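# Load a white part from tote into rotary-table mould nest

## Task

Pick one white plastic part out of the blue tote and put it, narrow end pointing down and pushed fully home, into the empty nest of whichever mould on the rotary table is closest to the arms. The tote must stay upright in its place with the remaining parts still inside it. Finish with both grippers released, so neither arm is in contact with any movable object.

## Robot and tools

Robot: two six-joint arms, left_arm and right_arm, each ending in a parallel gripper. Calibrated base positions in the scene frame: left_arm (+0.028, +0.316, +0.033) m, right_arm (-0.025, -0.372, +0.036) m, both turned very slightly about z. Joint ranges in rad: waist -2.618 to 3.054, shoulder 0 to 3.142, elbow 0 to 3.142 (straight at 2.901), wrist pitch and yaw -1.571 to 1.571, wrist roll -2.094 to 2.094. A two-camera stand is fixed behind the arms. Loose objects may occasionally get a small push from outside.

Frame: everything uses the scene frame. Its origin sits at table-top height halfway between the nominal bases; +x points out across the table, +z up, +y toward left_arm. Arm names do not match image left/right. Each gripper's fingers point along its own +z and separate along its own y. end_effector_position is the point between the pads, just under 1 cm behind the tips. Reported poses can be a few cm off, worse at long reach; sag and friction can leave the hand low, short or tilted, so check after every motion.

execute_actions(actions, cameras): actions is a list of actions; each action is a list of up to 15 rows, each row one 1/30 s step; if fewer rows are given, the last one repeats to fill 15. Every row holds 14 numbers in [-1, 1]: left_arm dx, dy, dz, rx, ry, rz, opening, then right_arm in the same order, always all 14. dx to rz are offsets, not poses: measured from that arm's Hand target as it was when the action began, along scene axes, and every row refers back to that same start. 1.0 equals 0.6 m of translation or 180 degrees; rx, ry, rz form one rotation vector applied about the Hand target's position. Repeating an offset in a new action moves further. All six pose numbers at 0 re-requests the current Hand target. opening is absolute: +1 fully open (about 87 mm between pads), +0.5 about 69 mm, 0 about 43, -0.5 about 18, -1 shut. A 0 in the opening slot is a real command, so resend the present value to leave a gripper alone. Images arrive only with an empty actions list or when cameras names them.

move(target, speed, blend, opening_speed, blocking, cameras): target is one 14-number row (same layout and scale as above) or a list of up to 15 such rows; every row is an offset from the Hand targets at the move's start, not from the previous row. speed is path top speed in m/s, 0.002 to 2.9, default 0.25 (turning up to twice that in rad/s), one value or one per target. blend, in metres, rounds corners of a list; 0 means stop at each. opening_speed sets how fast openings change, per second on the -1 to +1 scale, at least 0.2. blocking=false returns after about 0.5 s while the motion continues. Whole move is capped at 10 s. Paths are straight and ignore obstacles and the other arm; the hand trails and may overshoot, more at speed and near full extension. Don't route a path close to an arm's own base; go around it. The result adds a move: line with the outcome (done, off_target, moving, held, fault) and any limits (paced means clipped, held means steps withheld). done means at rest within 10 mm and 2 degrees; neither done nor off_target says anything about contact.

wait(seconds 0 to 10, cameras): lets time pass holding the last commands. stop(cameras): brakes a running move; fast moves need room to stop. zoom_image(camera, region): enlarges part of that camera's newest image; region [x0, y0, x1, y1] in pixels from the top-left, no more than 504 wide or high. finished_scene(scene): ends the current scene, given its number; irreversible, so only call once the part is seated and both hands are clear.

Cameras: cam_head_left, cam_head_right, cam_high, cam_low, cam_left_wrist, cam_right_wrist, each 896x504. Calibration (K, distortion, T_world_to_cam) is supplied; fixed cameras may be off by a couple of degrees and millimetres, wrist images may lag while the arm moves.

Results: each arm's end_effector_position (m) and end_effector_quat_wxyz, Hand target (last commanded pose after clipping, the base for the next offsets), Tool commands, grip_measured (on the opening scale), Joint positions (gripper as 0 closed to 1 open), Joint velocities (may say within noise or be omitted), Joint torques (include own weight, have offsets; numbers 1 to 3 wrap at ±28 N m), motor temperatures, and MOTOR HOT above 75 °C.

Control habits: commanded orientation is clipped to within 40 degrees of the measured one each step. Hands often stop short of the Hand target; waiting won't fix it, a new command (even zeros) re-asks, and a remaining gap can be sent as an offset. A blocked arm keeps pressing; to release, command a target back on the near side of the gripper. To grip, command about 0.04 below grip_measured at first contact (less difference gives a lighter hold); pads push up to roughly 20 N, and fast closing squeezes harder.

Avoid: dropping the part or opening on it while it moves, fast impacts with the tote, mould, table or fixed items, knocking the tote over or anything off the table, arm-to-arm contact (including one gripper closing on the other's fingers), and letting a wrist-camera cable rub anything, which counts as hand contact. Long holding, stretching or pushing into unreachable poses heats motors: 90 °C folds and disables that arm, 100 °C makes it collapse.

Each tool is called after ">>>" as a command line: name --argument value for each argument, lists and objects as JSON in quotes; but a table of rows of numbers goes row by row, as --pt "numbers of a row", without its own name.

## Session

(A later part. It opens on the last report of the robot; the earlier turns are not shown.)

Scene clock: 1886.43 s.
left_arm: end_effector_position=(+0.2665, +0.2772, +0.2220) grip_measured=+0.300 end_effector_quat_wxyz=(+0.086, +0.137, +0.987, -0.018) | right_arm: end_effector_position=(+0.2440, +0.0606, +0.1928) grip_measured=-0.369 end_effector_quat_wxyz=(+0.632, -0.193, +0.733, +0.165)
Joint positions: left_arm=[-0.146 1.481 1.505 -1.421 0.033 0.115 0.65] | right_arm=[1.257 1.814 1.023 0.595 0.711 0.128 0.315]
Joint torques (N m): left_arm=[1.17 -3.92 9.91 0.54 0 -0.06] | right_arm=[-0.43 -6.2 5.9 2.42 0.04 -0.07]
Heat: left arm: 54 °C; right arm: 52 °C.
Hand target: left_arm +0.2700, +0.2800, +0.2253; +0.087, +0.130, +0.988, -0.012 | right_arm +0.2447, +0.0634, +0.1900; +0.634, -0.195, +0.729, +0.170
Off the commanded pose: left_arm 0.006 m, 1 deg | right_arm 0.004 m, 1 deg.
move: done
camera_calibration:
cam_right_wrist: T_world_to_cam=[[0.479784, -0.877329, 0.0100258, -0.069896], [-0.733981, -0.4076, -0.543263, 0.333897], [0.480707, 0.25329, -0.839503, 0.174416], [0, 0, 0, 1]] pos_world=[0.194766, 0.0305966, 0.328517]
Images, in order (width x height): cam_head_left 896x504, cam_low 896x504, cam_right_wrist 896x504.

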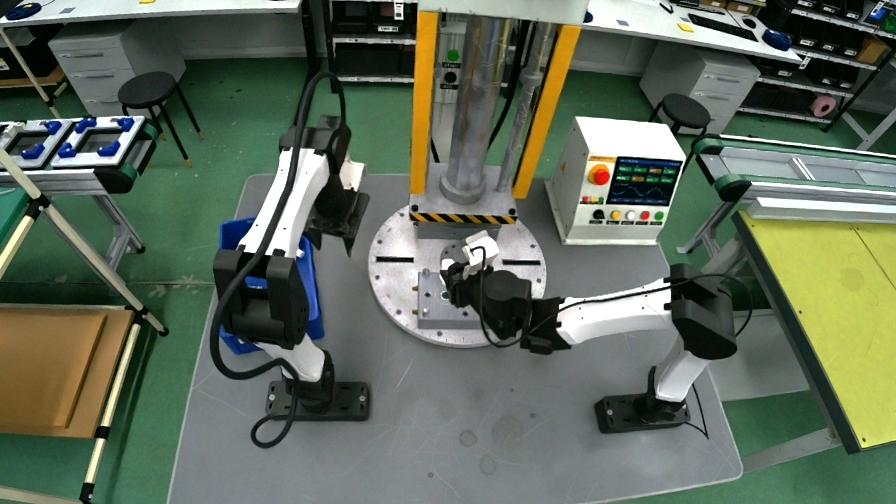

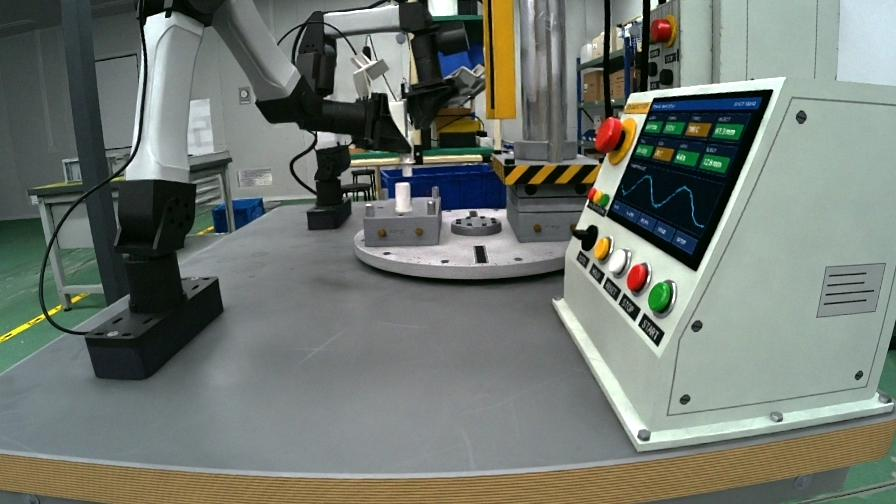

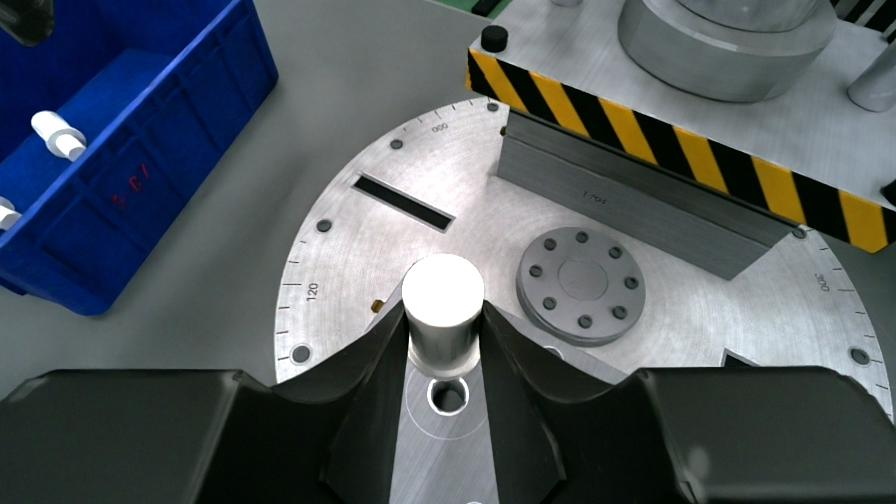

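>>> move --pt "0 0 0 0 0 0 0.3 -0.0293 0.0138 0.05 0 0 0 -0.6" --pt "0 0 0 0 0 0 0.3 -0.0013 -0.0043 0.05 0 0 0 -0.6" --pt "0 0 0 0 0 0 0.3 -0.0013 -0.0043 -0.0417 0 0 0 -0.6" --speed 0.06 --cameras '["cam_low","cam_right_wrist","cam_head_left"]'

>>> zoom_image --camera "cam_right_wrist" --region '[340, 230, 540, 430]'

>>> zoom_image --camera "cam_low" --region '[370, 140, 440, 210]'

>>> zoom_image --camera "cam_head_left" --region '[400, 230, 490, 320]'

Scene clock: 1988.60 s.
left_arm: end_effector_position=(+0.2665, +0.2772, +0.2220) grip_measured=+0.300 end_effector_quat_wxyz=(+0.086, +0.137, +0.987, -0.018) | right_arm: end_effector_position=(+0.2433, +0.0583, +0.1672) grip_measured=-0.369 end_effector_quat_wxyz=(+0.631, -0.193, +0.733, +0.165)
Joint positions: left_arm=[-0.146 1.481 1.505 -1.421 0.033 0.115 0.65] | right_arm=[1.257 1.864 0.968 0.699 0.71 0.128 0.315]
Joint torques (N m): left_arm=[1.17 -3.89 9.87 0.54 0 -0.05] | right_arm=[-0.51 -6.39 5.7 2.42 0.06 -0.07]
Motor temperatures (°C): left_arm=[28 33 55 29 27 29 28] | right_arm=[29 40 45 44 27 28 33]
Heat: left arm: 55 °C; right arm: 45 °C.
Hand target: left_arm +0.2700, +0.2800, +0.2253; +0.087, +0.130, +0.988, -0.012 | right_arm +0.2439, +0.0608, +0.1650; +0.634, -0.195, +0.729, +0.170
Off the commanded pose: left_arm 0.006 m, 1 deg | right_arm 0.003 m, 1 deg.
move: done
camera_calibration:
cam_right_wrist: T_world_to_cam=[[0.479791, -0.877317, 0.0107352, -0.0714982], [-0.734238, -0.408181, -0.542478, 0.318537], [0.480307, 0.252394, -0.840001, 0.154108], [0, 0, 0, 1]] pos_world=[0.194167, 0.0283981, 0.303018]
Images, in order (width x height): cam_head_left 896x504, cam_low 896x504, cam_right_wrist 896x504.

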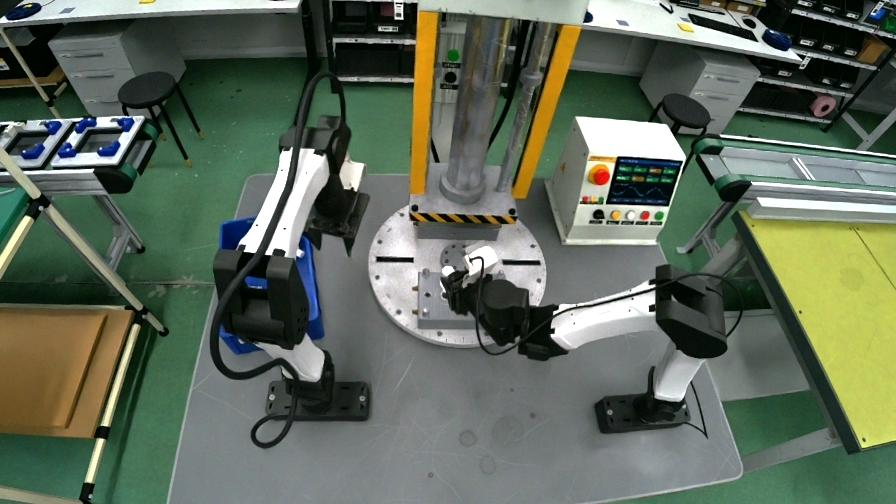

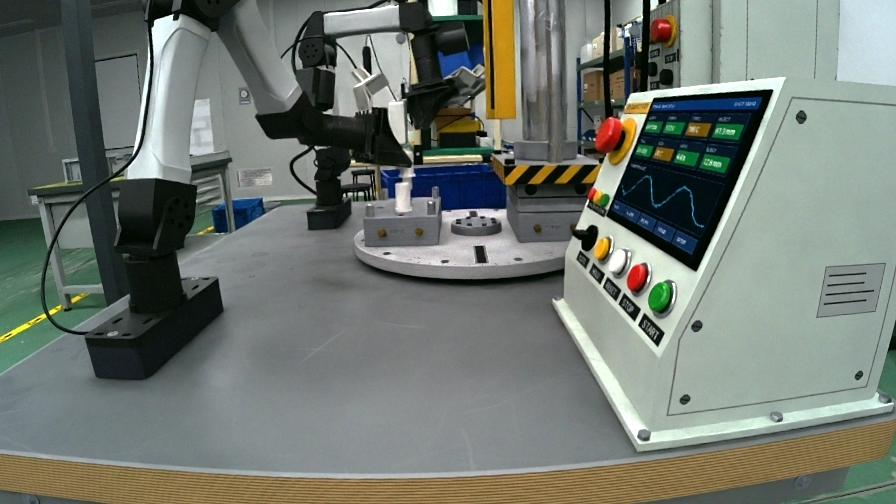

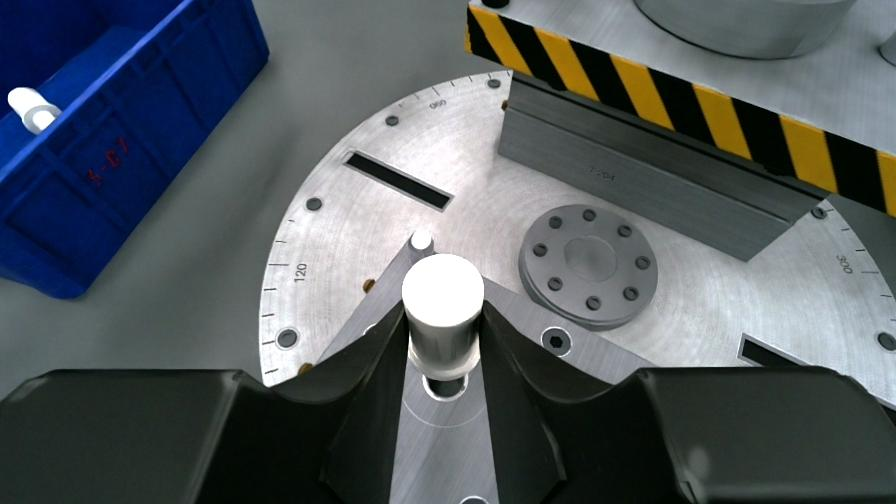

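Scaled by 2.520 from the camera's 896x504 image, which has a finer 1280x720 frame.

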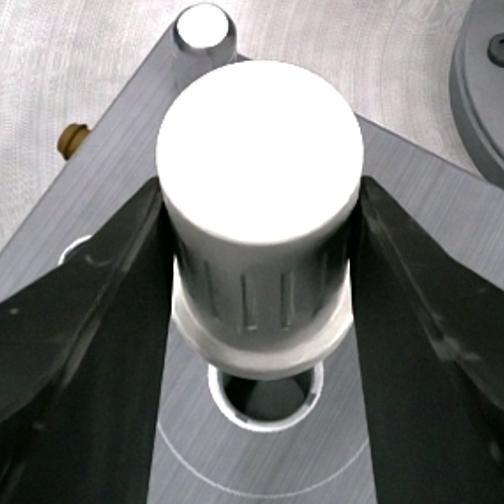

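Scaled by 7.200 from the camera's 896x504 image, which has a finer 1280x720 frame.

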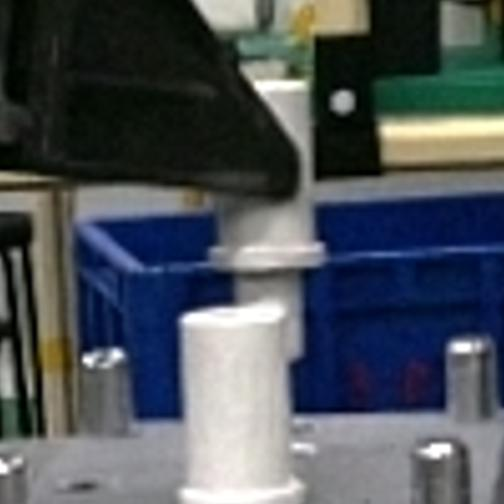

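Scaled by 5.600 from the camera's 896x504 image, which has a finer 1280x720 frame.

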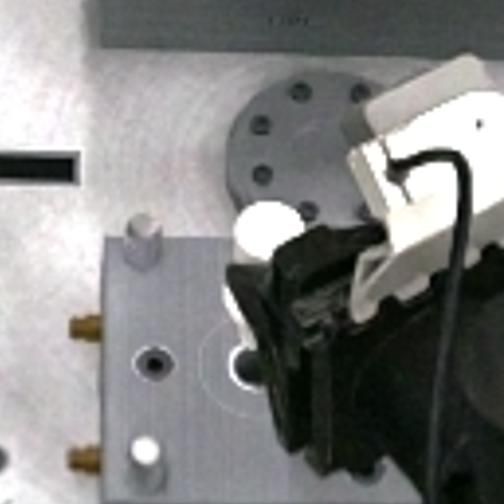

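>>> move --target '[0,0,0,0,0,0,0.3,0,0,-0.03,0,0,0,-0.6]' --speed 0.03 --cameras '["cam_low","cam_right_wrist","cam_head_left"]'

>>> zoom_image --camera "cam_right_wrist" --region '[340, 230, 540, 430]'

>>> zoom_image --camera "cam_low" --region '[370, 140, 440, 210]'

>>> zoom_image --camera "cam_head_left" --region '[400, 230, 490, 320]'

Scene clock: 2002.23 s.
left_arm: end_effector_position=(+0.2665, +0.2772, +0.2220) grip_measured=+0.300 end_effector_quat_wxyz=(+0.086, +0.137, +0.987, -0.018) | right_arm: end_effector_position=(+0.2435, +0.0588, +0.1498) grip_measured=-0.369 end_effector_quat_wxyz=(+0.632, -0.193, +0.732, +0.165)
Joint positions: left_arm=[-0.146 1.481 1.505 -1.421 0.033 0.115 0.65] | right_arm=[1.257 1.911 0.944 0.771 0.71 0.128 0.315]
Joint torques (N m): left_arm=[1.17 -3.92 9.88 0.54 0 -0.06] | right_arm=[-0.47 -6.41 5.33 2.43 0.06 -0.1]
Motor temperatures (°C): left_arm=[28 33 55 29 27 29 28] | right_arm=[29 41 45 45 27 28 33]
Heat: left arm: 55 °C; right arm: 45 °C.
Hand target: left_arm +0.2700, +0.2800, +0.2253; +0.087, +0.130, +0.988, -0.012 | right_arm +0.2439, +0.0607, +0.1468; +0.634, -0.195, +0.729, +0.169
Off the commanded pose: left_arm 0.006 m, 1 deg | right_arm 0.003 m, 1 deg.
move: done
camera_calibration:
cam_right_wrist: T_world_to_cam=[[0.479778, -0.877336, 0.00970939, -0.0708016], [-0.733983, -0.407398, -0.543412, 0.309486], [0.48071, 0.25359, -0.83941, 0.139087], [0, 0, 0, 1]] pos_world=[0.194266, 0.0286961, 0.285617]
Images, in order (width x height): cam_head_left 896x504, cam_low 896x504, cam_right_wrist 896x504.

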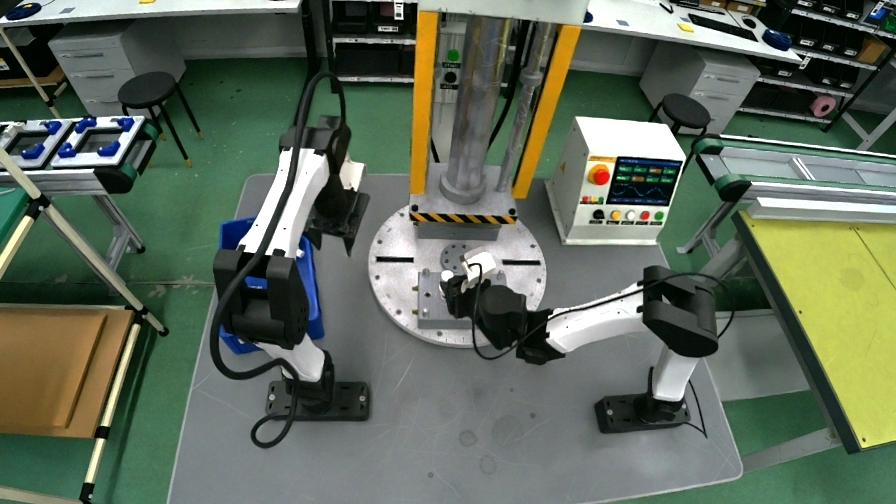

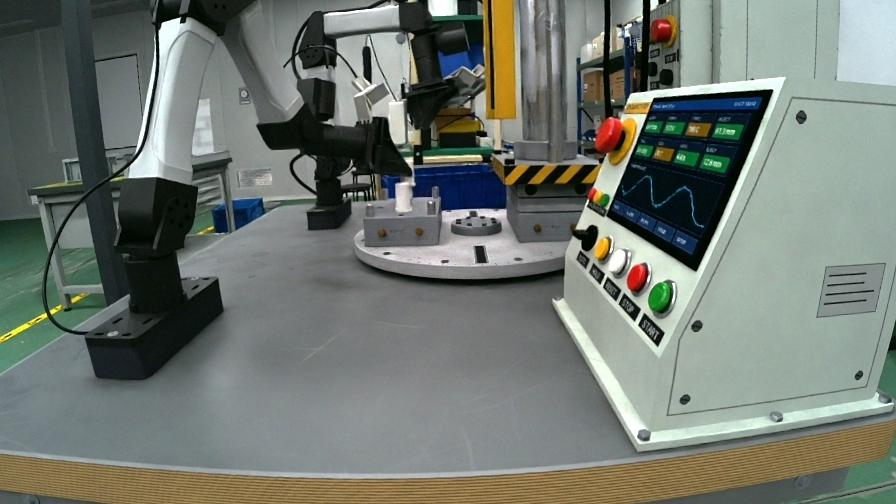

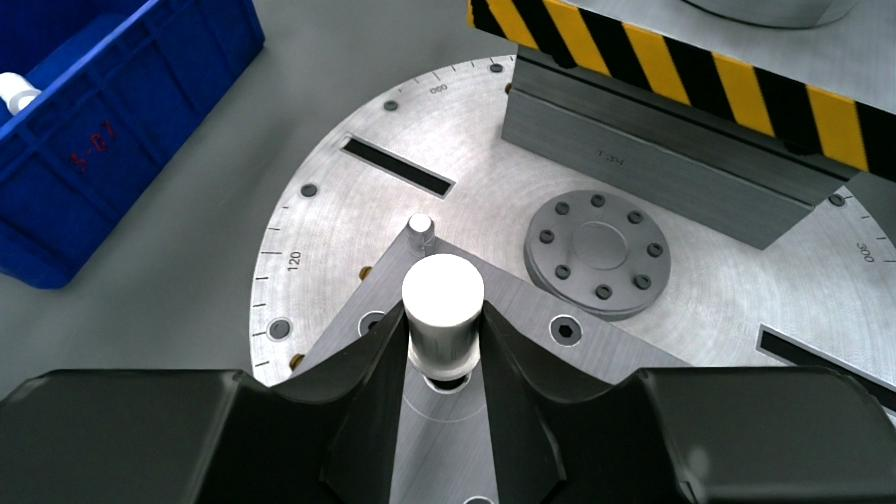

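Scaled by 2.520 from the camera's 896x504 image, which has a finer 1280x720 frame.

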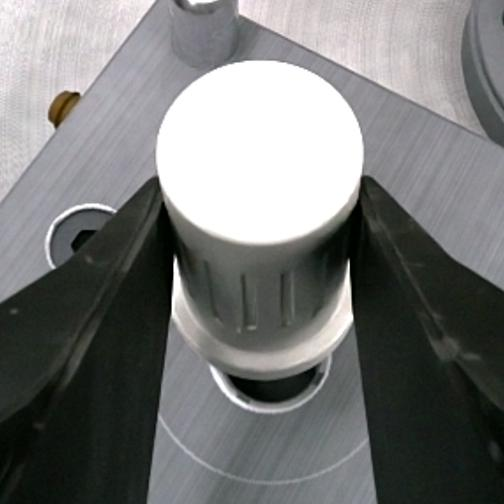

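Scaled by 7.200 from the camera's 896x504 image, which has a finer 1280x720 frame.

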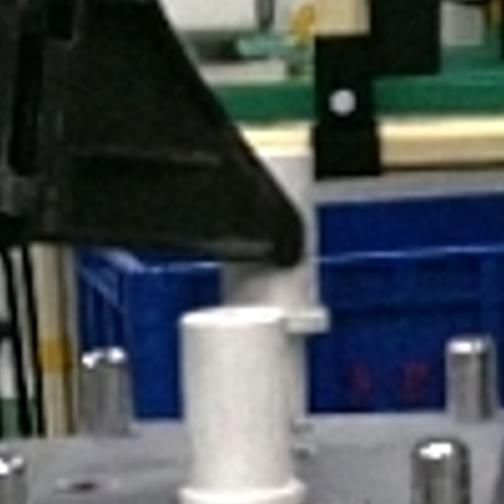

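Scaled by 5.600 from the camera's 896x504 image, which has a finer 1280x720 frame.

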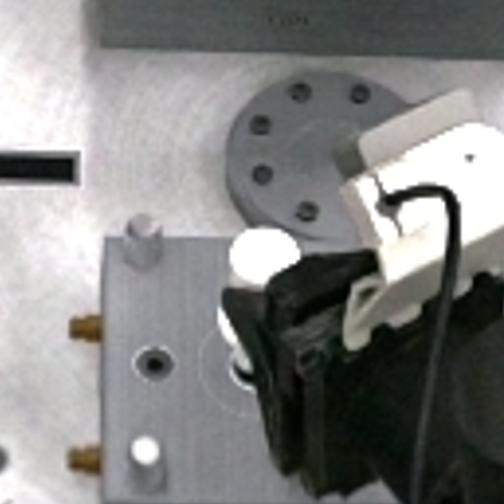

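>>> move --target '[0,0,0,0,0,0,0.3,0.0006,-0.0013,-0.0133,0,0,0,-0.6]' --speed 0.02 --cameras '["cam_low","cam_right_wrist","cam_head_left"]'

>>> zoom_image --camera "cam_right_wrist" --region '[340, 230, 540, 430]'

>>> zoom_image --camera "cam_low" --region '[370, 140, 440, 210]'

>>> zoom_image --camera "cam_head_left" --region '[420, 260, 465, 305]'

Scene clock: 2018.17 s.
left_arm: end_effector_position=(+0.2665, +0.2772, +0.2220) grip_measured=+0.300 end_effector_quat_wxyz=(+0.086, +0.137, +0.987, -0.018) | right_arm: end_effector_position=(+0.2433, +0.0586, +0.1422) grip_measured=-0.369 end_effector_quat_wxyz=(+0.632, -0.193, +0.732, +0.166)
Joint positions: left_arm=[-0.146 1.481 1.505 -1.421 0.033 0.115 0.65] | right_arm=[1.257 1.931 0.932 0.805 0.709 0.128 0.315]
Joint torques (N m): left_arm=[1.14 -3.9 9.88 0.55 0 -0.06] | right_arm=[-0.55 -6.45 5.18 2.45 0.05 -0.09]
Motor temperatures (°C): left_arm=[28 33 55 29 27 29 28] | right_arm=[29 41 44 45 27 28 33]
Heat: left arm: 55 °C; right arm: 45 °C.
Hand target: left_arm +0.2700, +0.2800, +0.2253; +0.087, +0.130, +0.988, -0.012 | right_arm +0.2443, +0.0600, +0.1391; +0.634, -0.195, +0.729, +0.170
Off the commanded pose: left_arm 0.006 m, 1 deg | right_arm 0.004 m, 1 deg.
move: done
camera_calibration:
cam_right_wrist: T_world_to_cam=[[0.480726, -0.876827, 0.00878209, -0.0708761], [-0.733427, -0.407555, -0.544044, 0.305045], [0.480612, 0.255095, -0.839011, 0.132817], [0, 0, 0, 1]] pos_world=[0.193967, 0.0282957, 0.278015]
Images, in order (width x height): cam_head_left 896x504, cam_low 896x504, cam_right_wrist 896x504.

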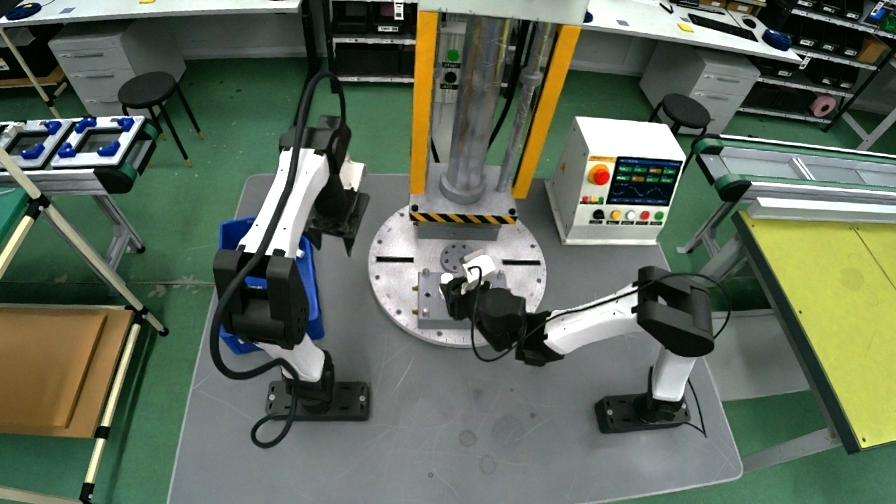

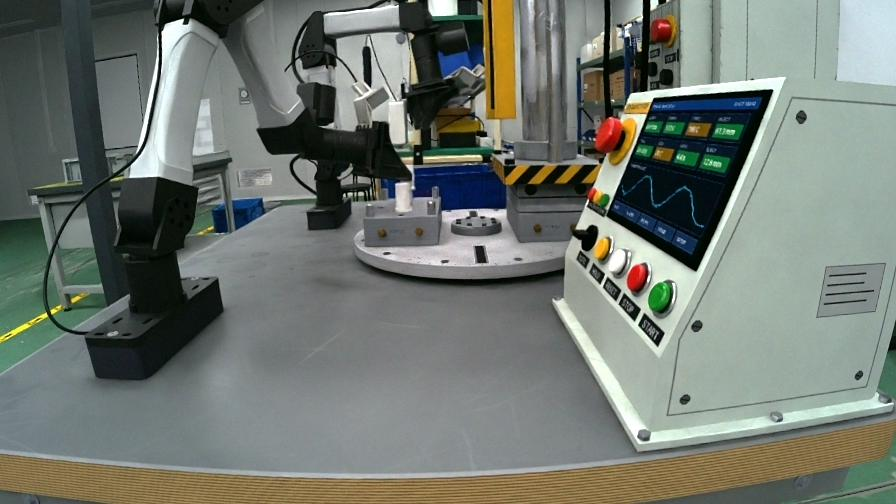

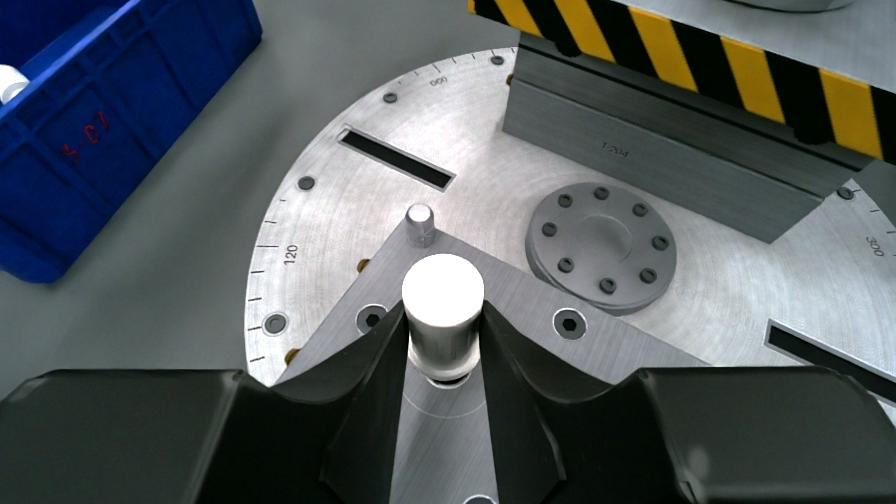

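Scaled by 2.520 from the camera's 896x504 image, which has a finer 1280x720 frame.

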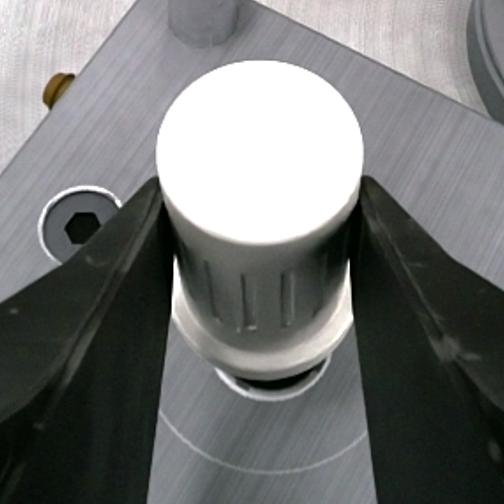

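Scaled by 7.200 from the camera's 896x504 image, which has a finer 1280x720 frame.

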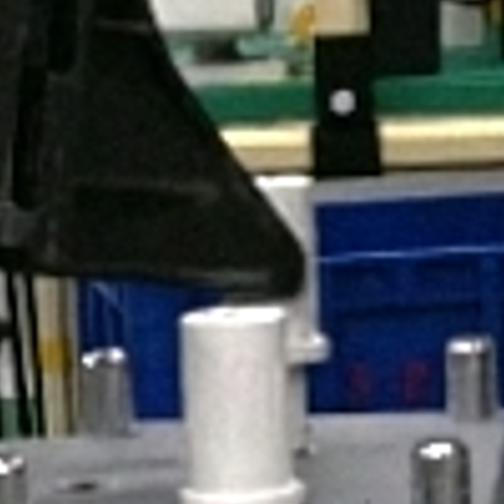

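Scaled by 11.200 from the camera's 896x504 image, which has a finer 1280x720 frame.

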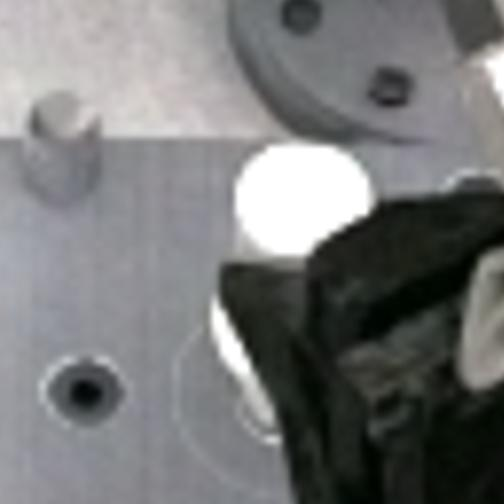

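>>> wait --seconds 0 --cameras '["cam_head_left","cam_head_right","cam_high","cam_low","cam_right_wrist"]'

>>> zoom_image --camera "cam_head_left" --region '[430, 275, 460, 305]'

>>> zoom_image --camera "cam_head_right" --region '[420, 265, 465, 310]'

>>> zoom_image --camera "cam_high" --region '[380, 240, 440, 300]'

>>> zoom_image --camera "cam_right_wrist" --region '[390, 340, 500, 430]'

Scene clock: 2047.50 s.
left_arm: end_effector_position=(+0.2665, +0.2772, +0.2220) grip_measured=+0.300 end_effector_quat_wxyz=(+0.086, +0.137, +0.987, -0.018) | right_arm: end_effector_position=(+0.2433, +0.0587, +0.1424) grip_measured=-0.369 end_effector_quat_wxyz=(+0.632, -0.192, +0.732, +0.167)
Joint positions: left_arm=[-0.146 1.481 1.505 -1.421 0.033 0.115 0.65] | right_arm=[1.257 1.931 0.932 0.805 0.709 0.128 0.315]
Joint torques (N m): left_arm=[1.14 -3.88 9.88 0.53 0 -0.07] | right_arm=[-0.66 -6.48 5.14 2.45 0.05 -0.04]
Motor temperatures (°C): left_arm=[28 33 56 29 27 29 28] | right_arm=[29 41 44 48 27 28 33]
Heat: left arm: 56 °C; right arm: 48 °C.
Hand target: left_arm +0.2700, +0.2800, +0.2253; +0.087, +0.130, +0.988, -0.012 | right_arm +0.2443, +0.0601, +0.1392; +0.634, -0.195, +0.729, +0.170
Tool commands: left_gripper/opening=+0.3 right_gripper/opening=-0.6
Off the commanded pose: left_arm 0.006 m, 1 deg | right_arm 0.004 m, 1 deg.
camera_calibration:
cam_right_wrist: T_world_to_cam=[[0.481097, -0.876629, 0.0082213, -0.0707993], [-0.733169, -0.407472, -0.544454, 0.305161], [0.480634, 0.255908, -0.83875, 0.1328], [0, 0, 0, 1]] pos_world=[0.193968, 0.0282951, 0.278114]
Images, in order (width x height): cam_head_left 896x504, cam_head_right 896x504, cam_high 896x504, cam_low 896x504, cam_right_wrist 896x504.

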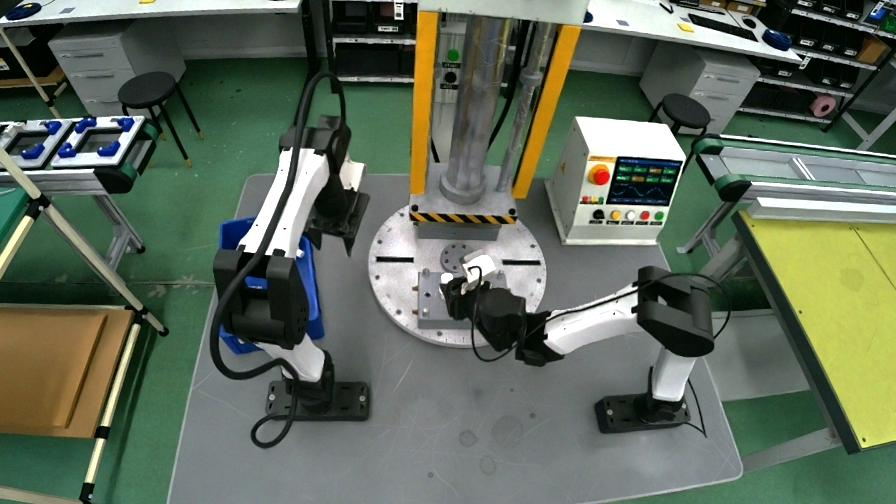

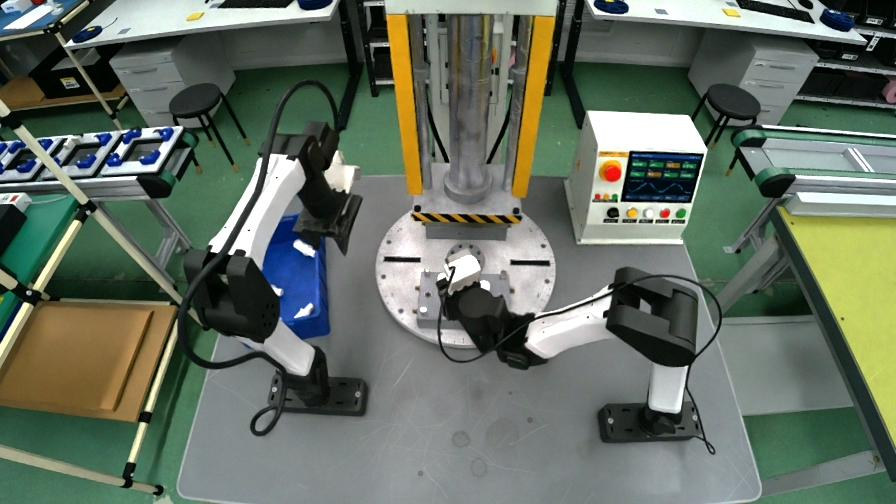

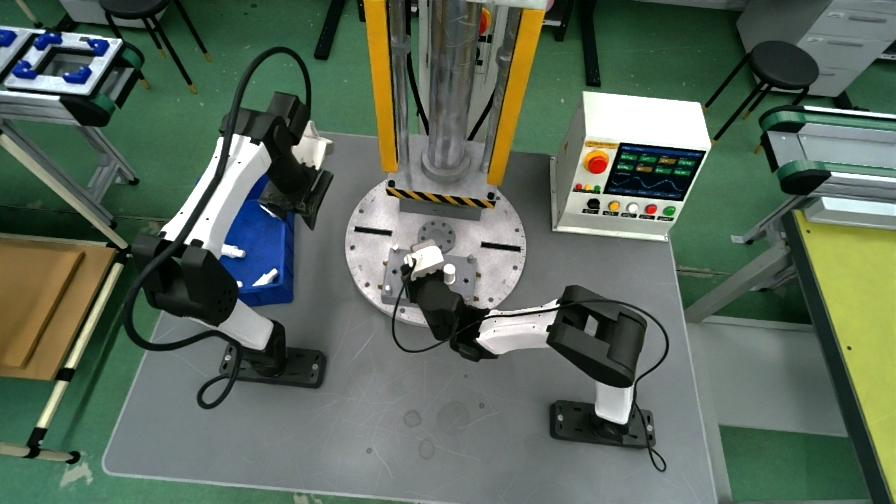

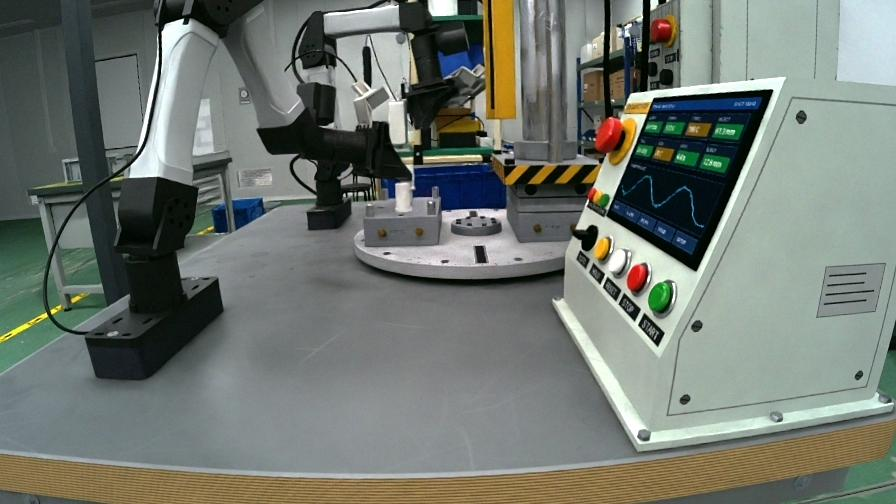

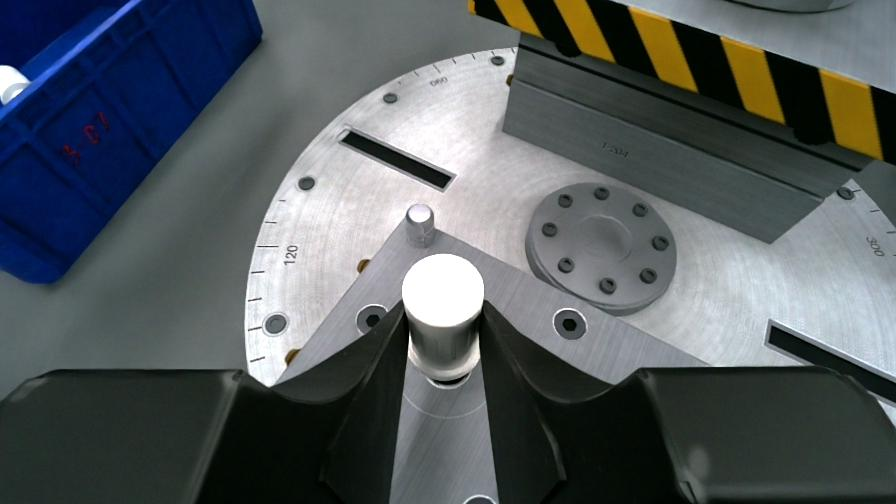

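Scaled by 16.800 from the camera's 896x504 image, which has a finer 1280x720 frame.

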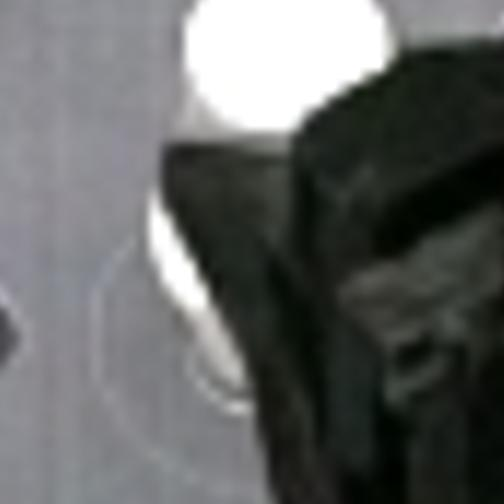

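Scaled by 11.200 from the camera's 896x504 image, which has a finer 1280x720 frame.

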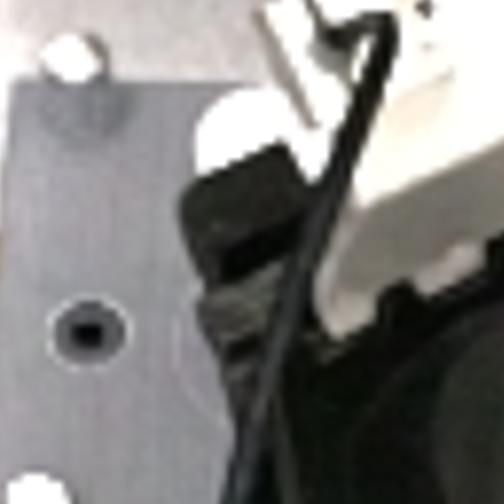

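Scaled by 8.400 from the camera's 896x504 image, which has a finer 1280x720 frame.

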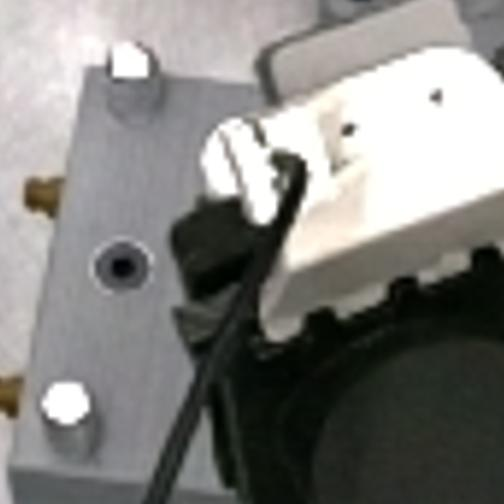

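Scaled by 4.582 from the camera's 896x504 image, which has a finer 1280x720 frame.

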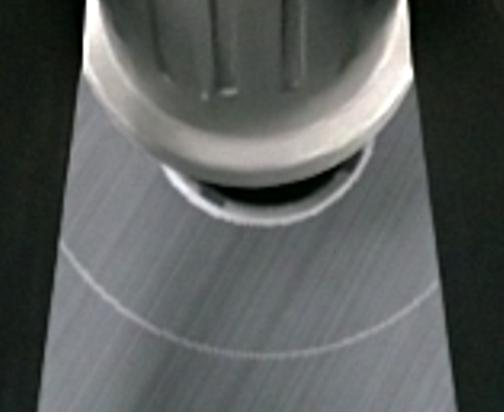

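>>> move --target '[0,0,0,0,0,0,0.3,0.0006,-0.0012,-0.0083,0,0,0,-0.6]' --speed 0.02 --cameras '["cam_low","cam_right_wrist","cam_head_left"]'

>>> zoom_image --camera "cam_right_wrist" --region '[390, 340, 500, 430]'

>>> zoom_image --camera "cam_low" --region '[370, 140, 440, 210]'

>>> zoom_image --camera "cam_head_left" --region '[430, 275, 460, 305]'

Scene clock: 2069.73 s.
left_arm: end_effector_position=(+0.2665, +0.2772, +0.2220) grip_measured=+0.300 end_effector_quat_wxyz=(+0.086, +0.137, +0.987, -0.018) | right_arm: end_effector_position=(+0.2436, +0.0597, +0.1421) grip_measured=-0.369 end_effector_quat_wxyz=(+0.635, -0.188, +0.729, +0.172)
Joint positions: left_arm=[-0.146 1.481 1.505 -1.421 0.033 0.115 0.65] | right_arm=[1.257 1.941 0.927 0.837 0.709 0.127 0.315]
Joint torques (N m): left_arm=[1.16 -3.93 9.87 0.54 0 -0.06] | right_arm=[-0.62 -6.26 4.9 2.32 0.02 -0.1]
Motor temperatures (°C): left_arm=[28 33 56 29 27 29 28] | right_arm=[29 41 44 49 27 28 34]
Heat: left arm: 56 °C; right arm: 49 °C.
Hand target: left_arm +0.2700, +0.2800, +0.2253; +0.087, +0.130, +0.988, -0.012 | right_arm +0.2447, +0.0593, +0.1342; +0.634, -0.195, +0.729, +0.170
Off the commanded pose: left_arm 0.006 m, 1 deg | right_arm 0.008 m, 1 deg.
move: done
camera_calibration:
cam_right_wrist: T_world_to_cam=[[0.481454, -0.876468, -0.00258871, -0.0686562], [-0.729851, -0.399277, -0.554883, 0.305822], [0.485303, 0.26904, -0.831924, 0.129196], [0, 0, 0, 1]] pos_world=[0.19356, 0.0271739, 0.276999]
Images, in order (width x height): cam_head_left 896x504, cam_low 896x504, cam_right_wrist 896x504.

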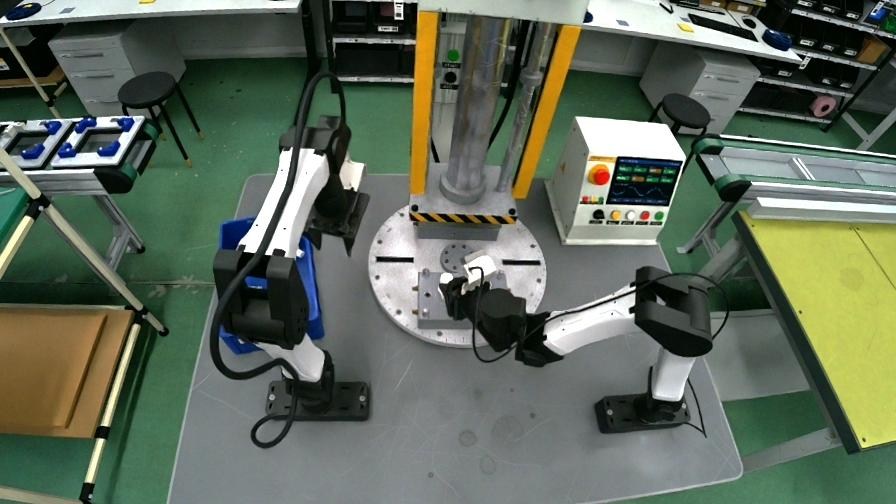

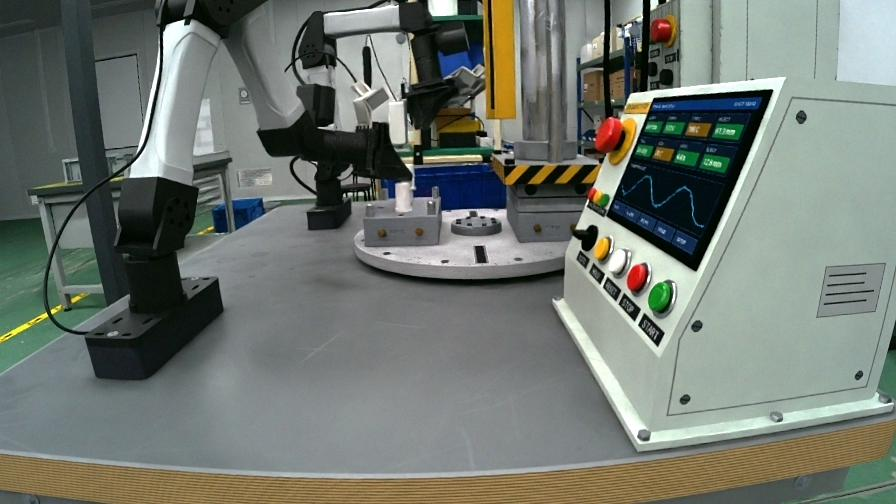

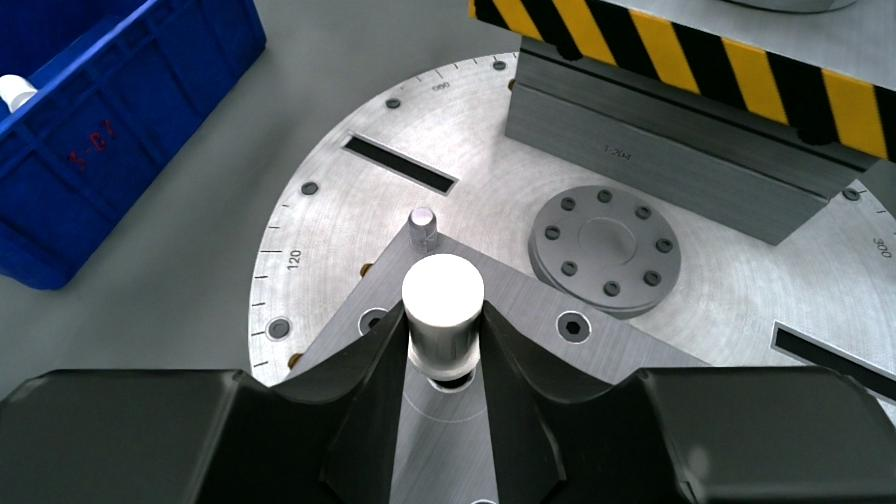

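Scaled by 4.582 from the camera's 896x504 image, which has a finer 1280x720 frame.

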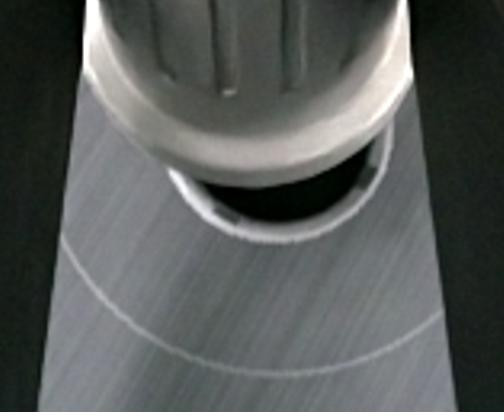

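Scaled by 7.200 from the camera's 896x504 image, which has a finer 1280x720 frame.

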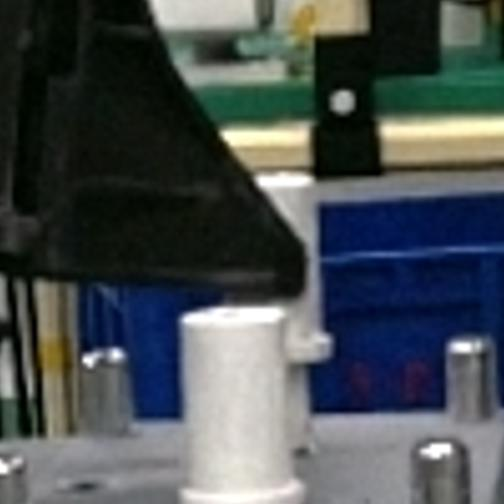

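Scaled by 16.800 from the camera's 896x504 image, which has a finer 1280x720 frame.

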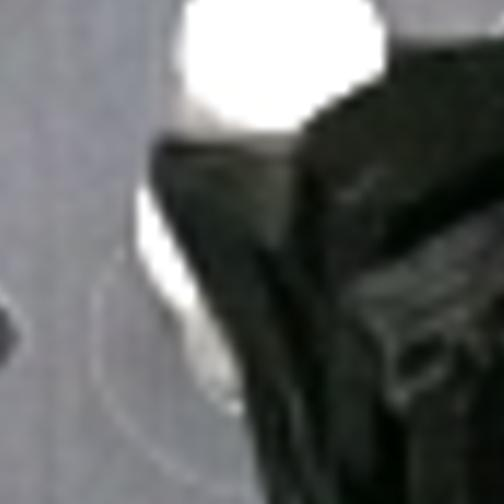

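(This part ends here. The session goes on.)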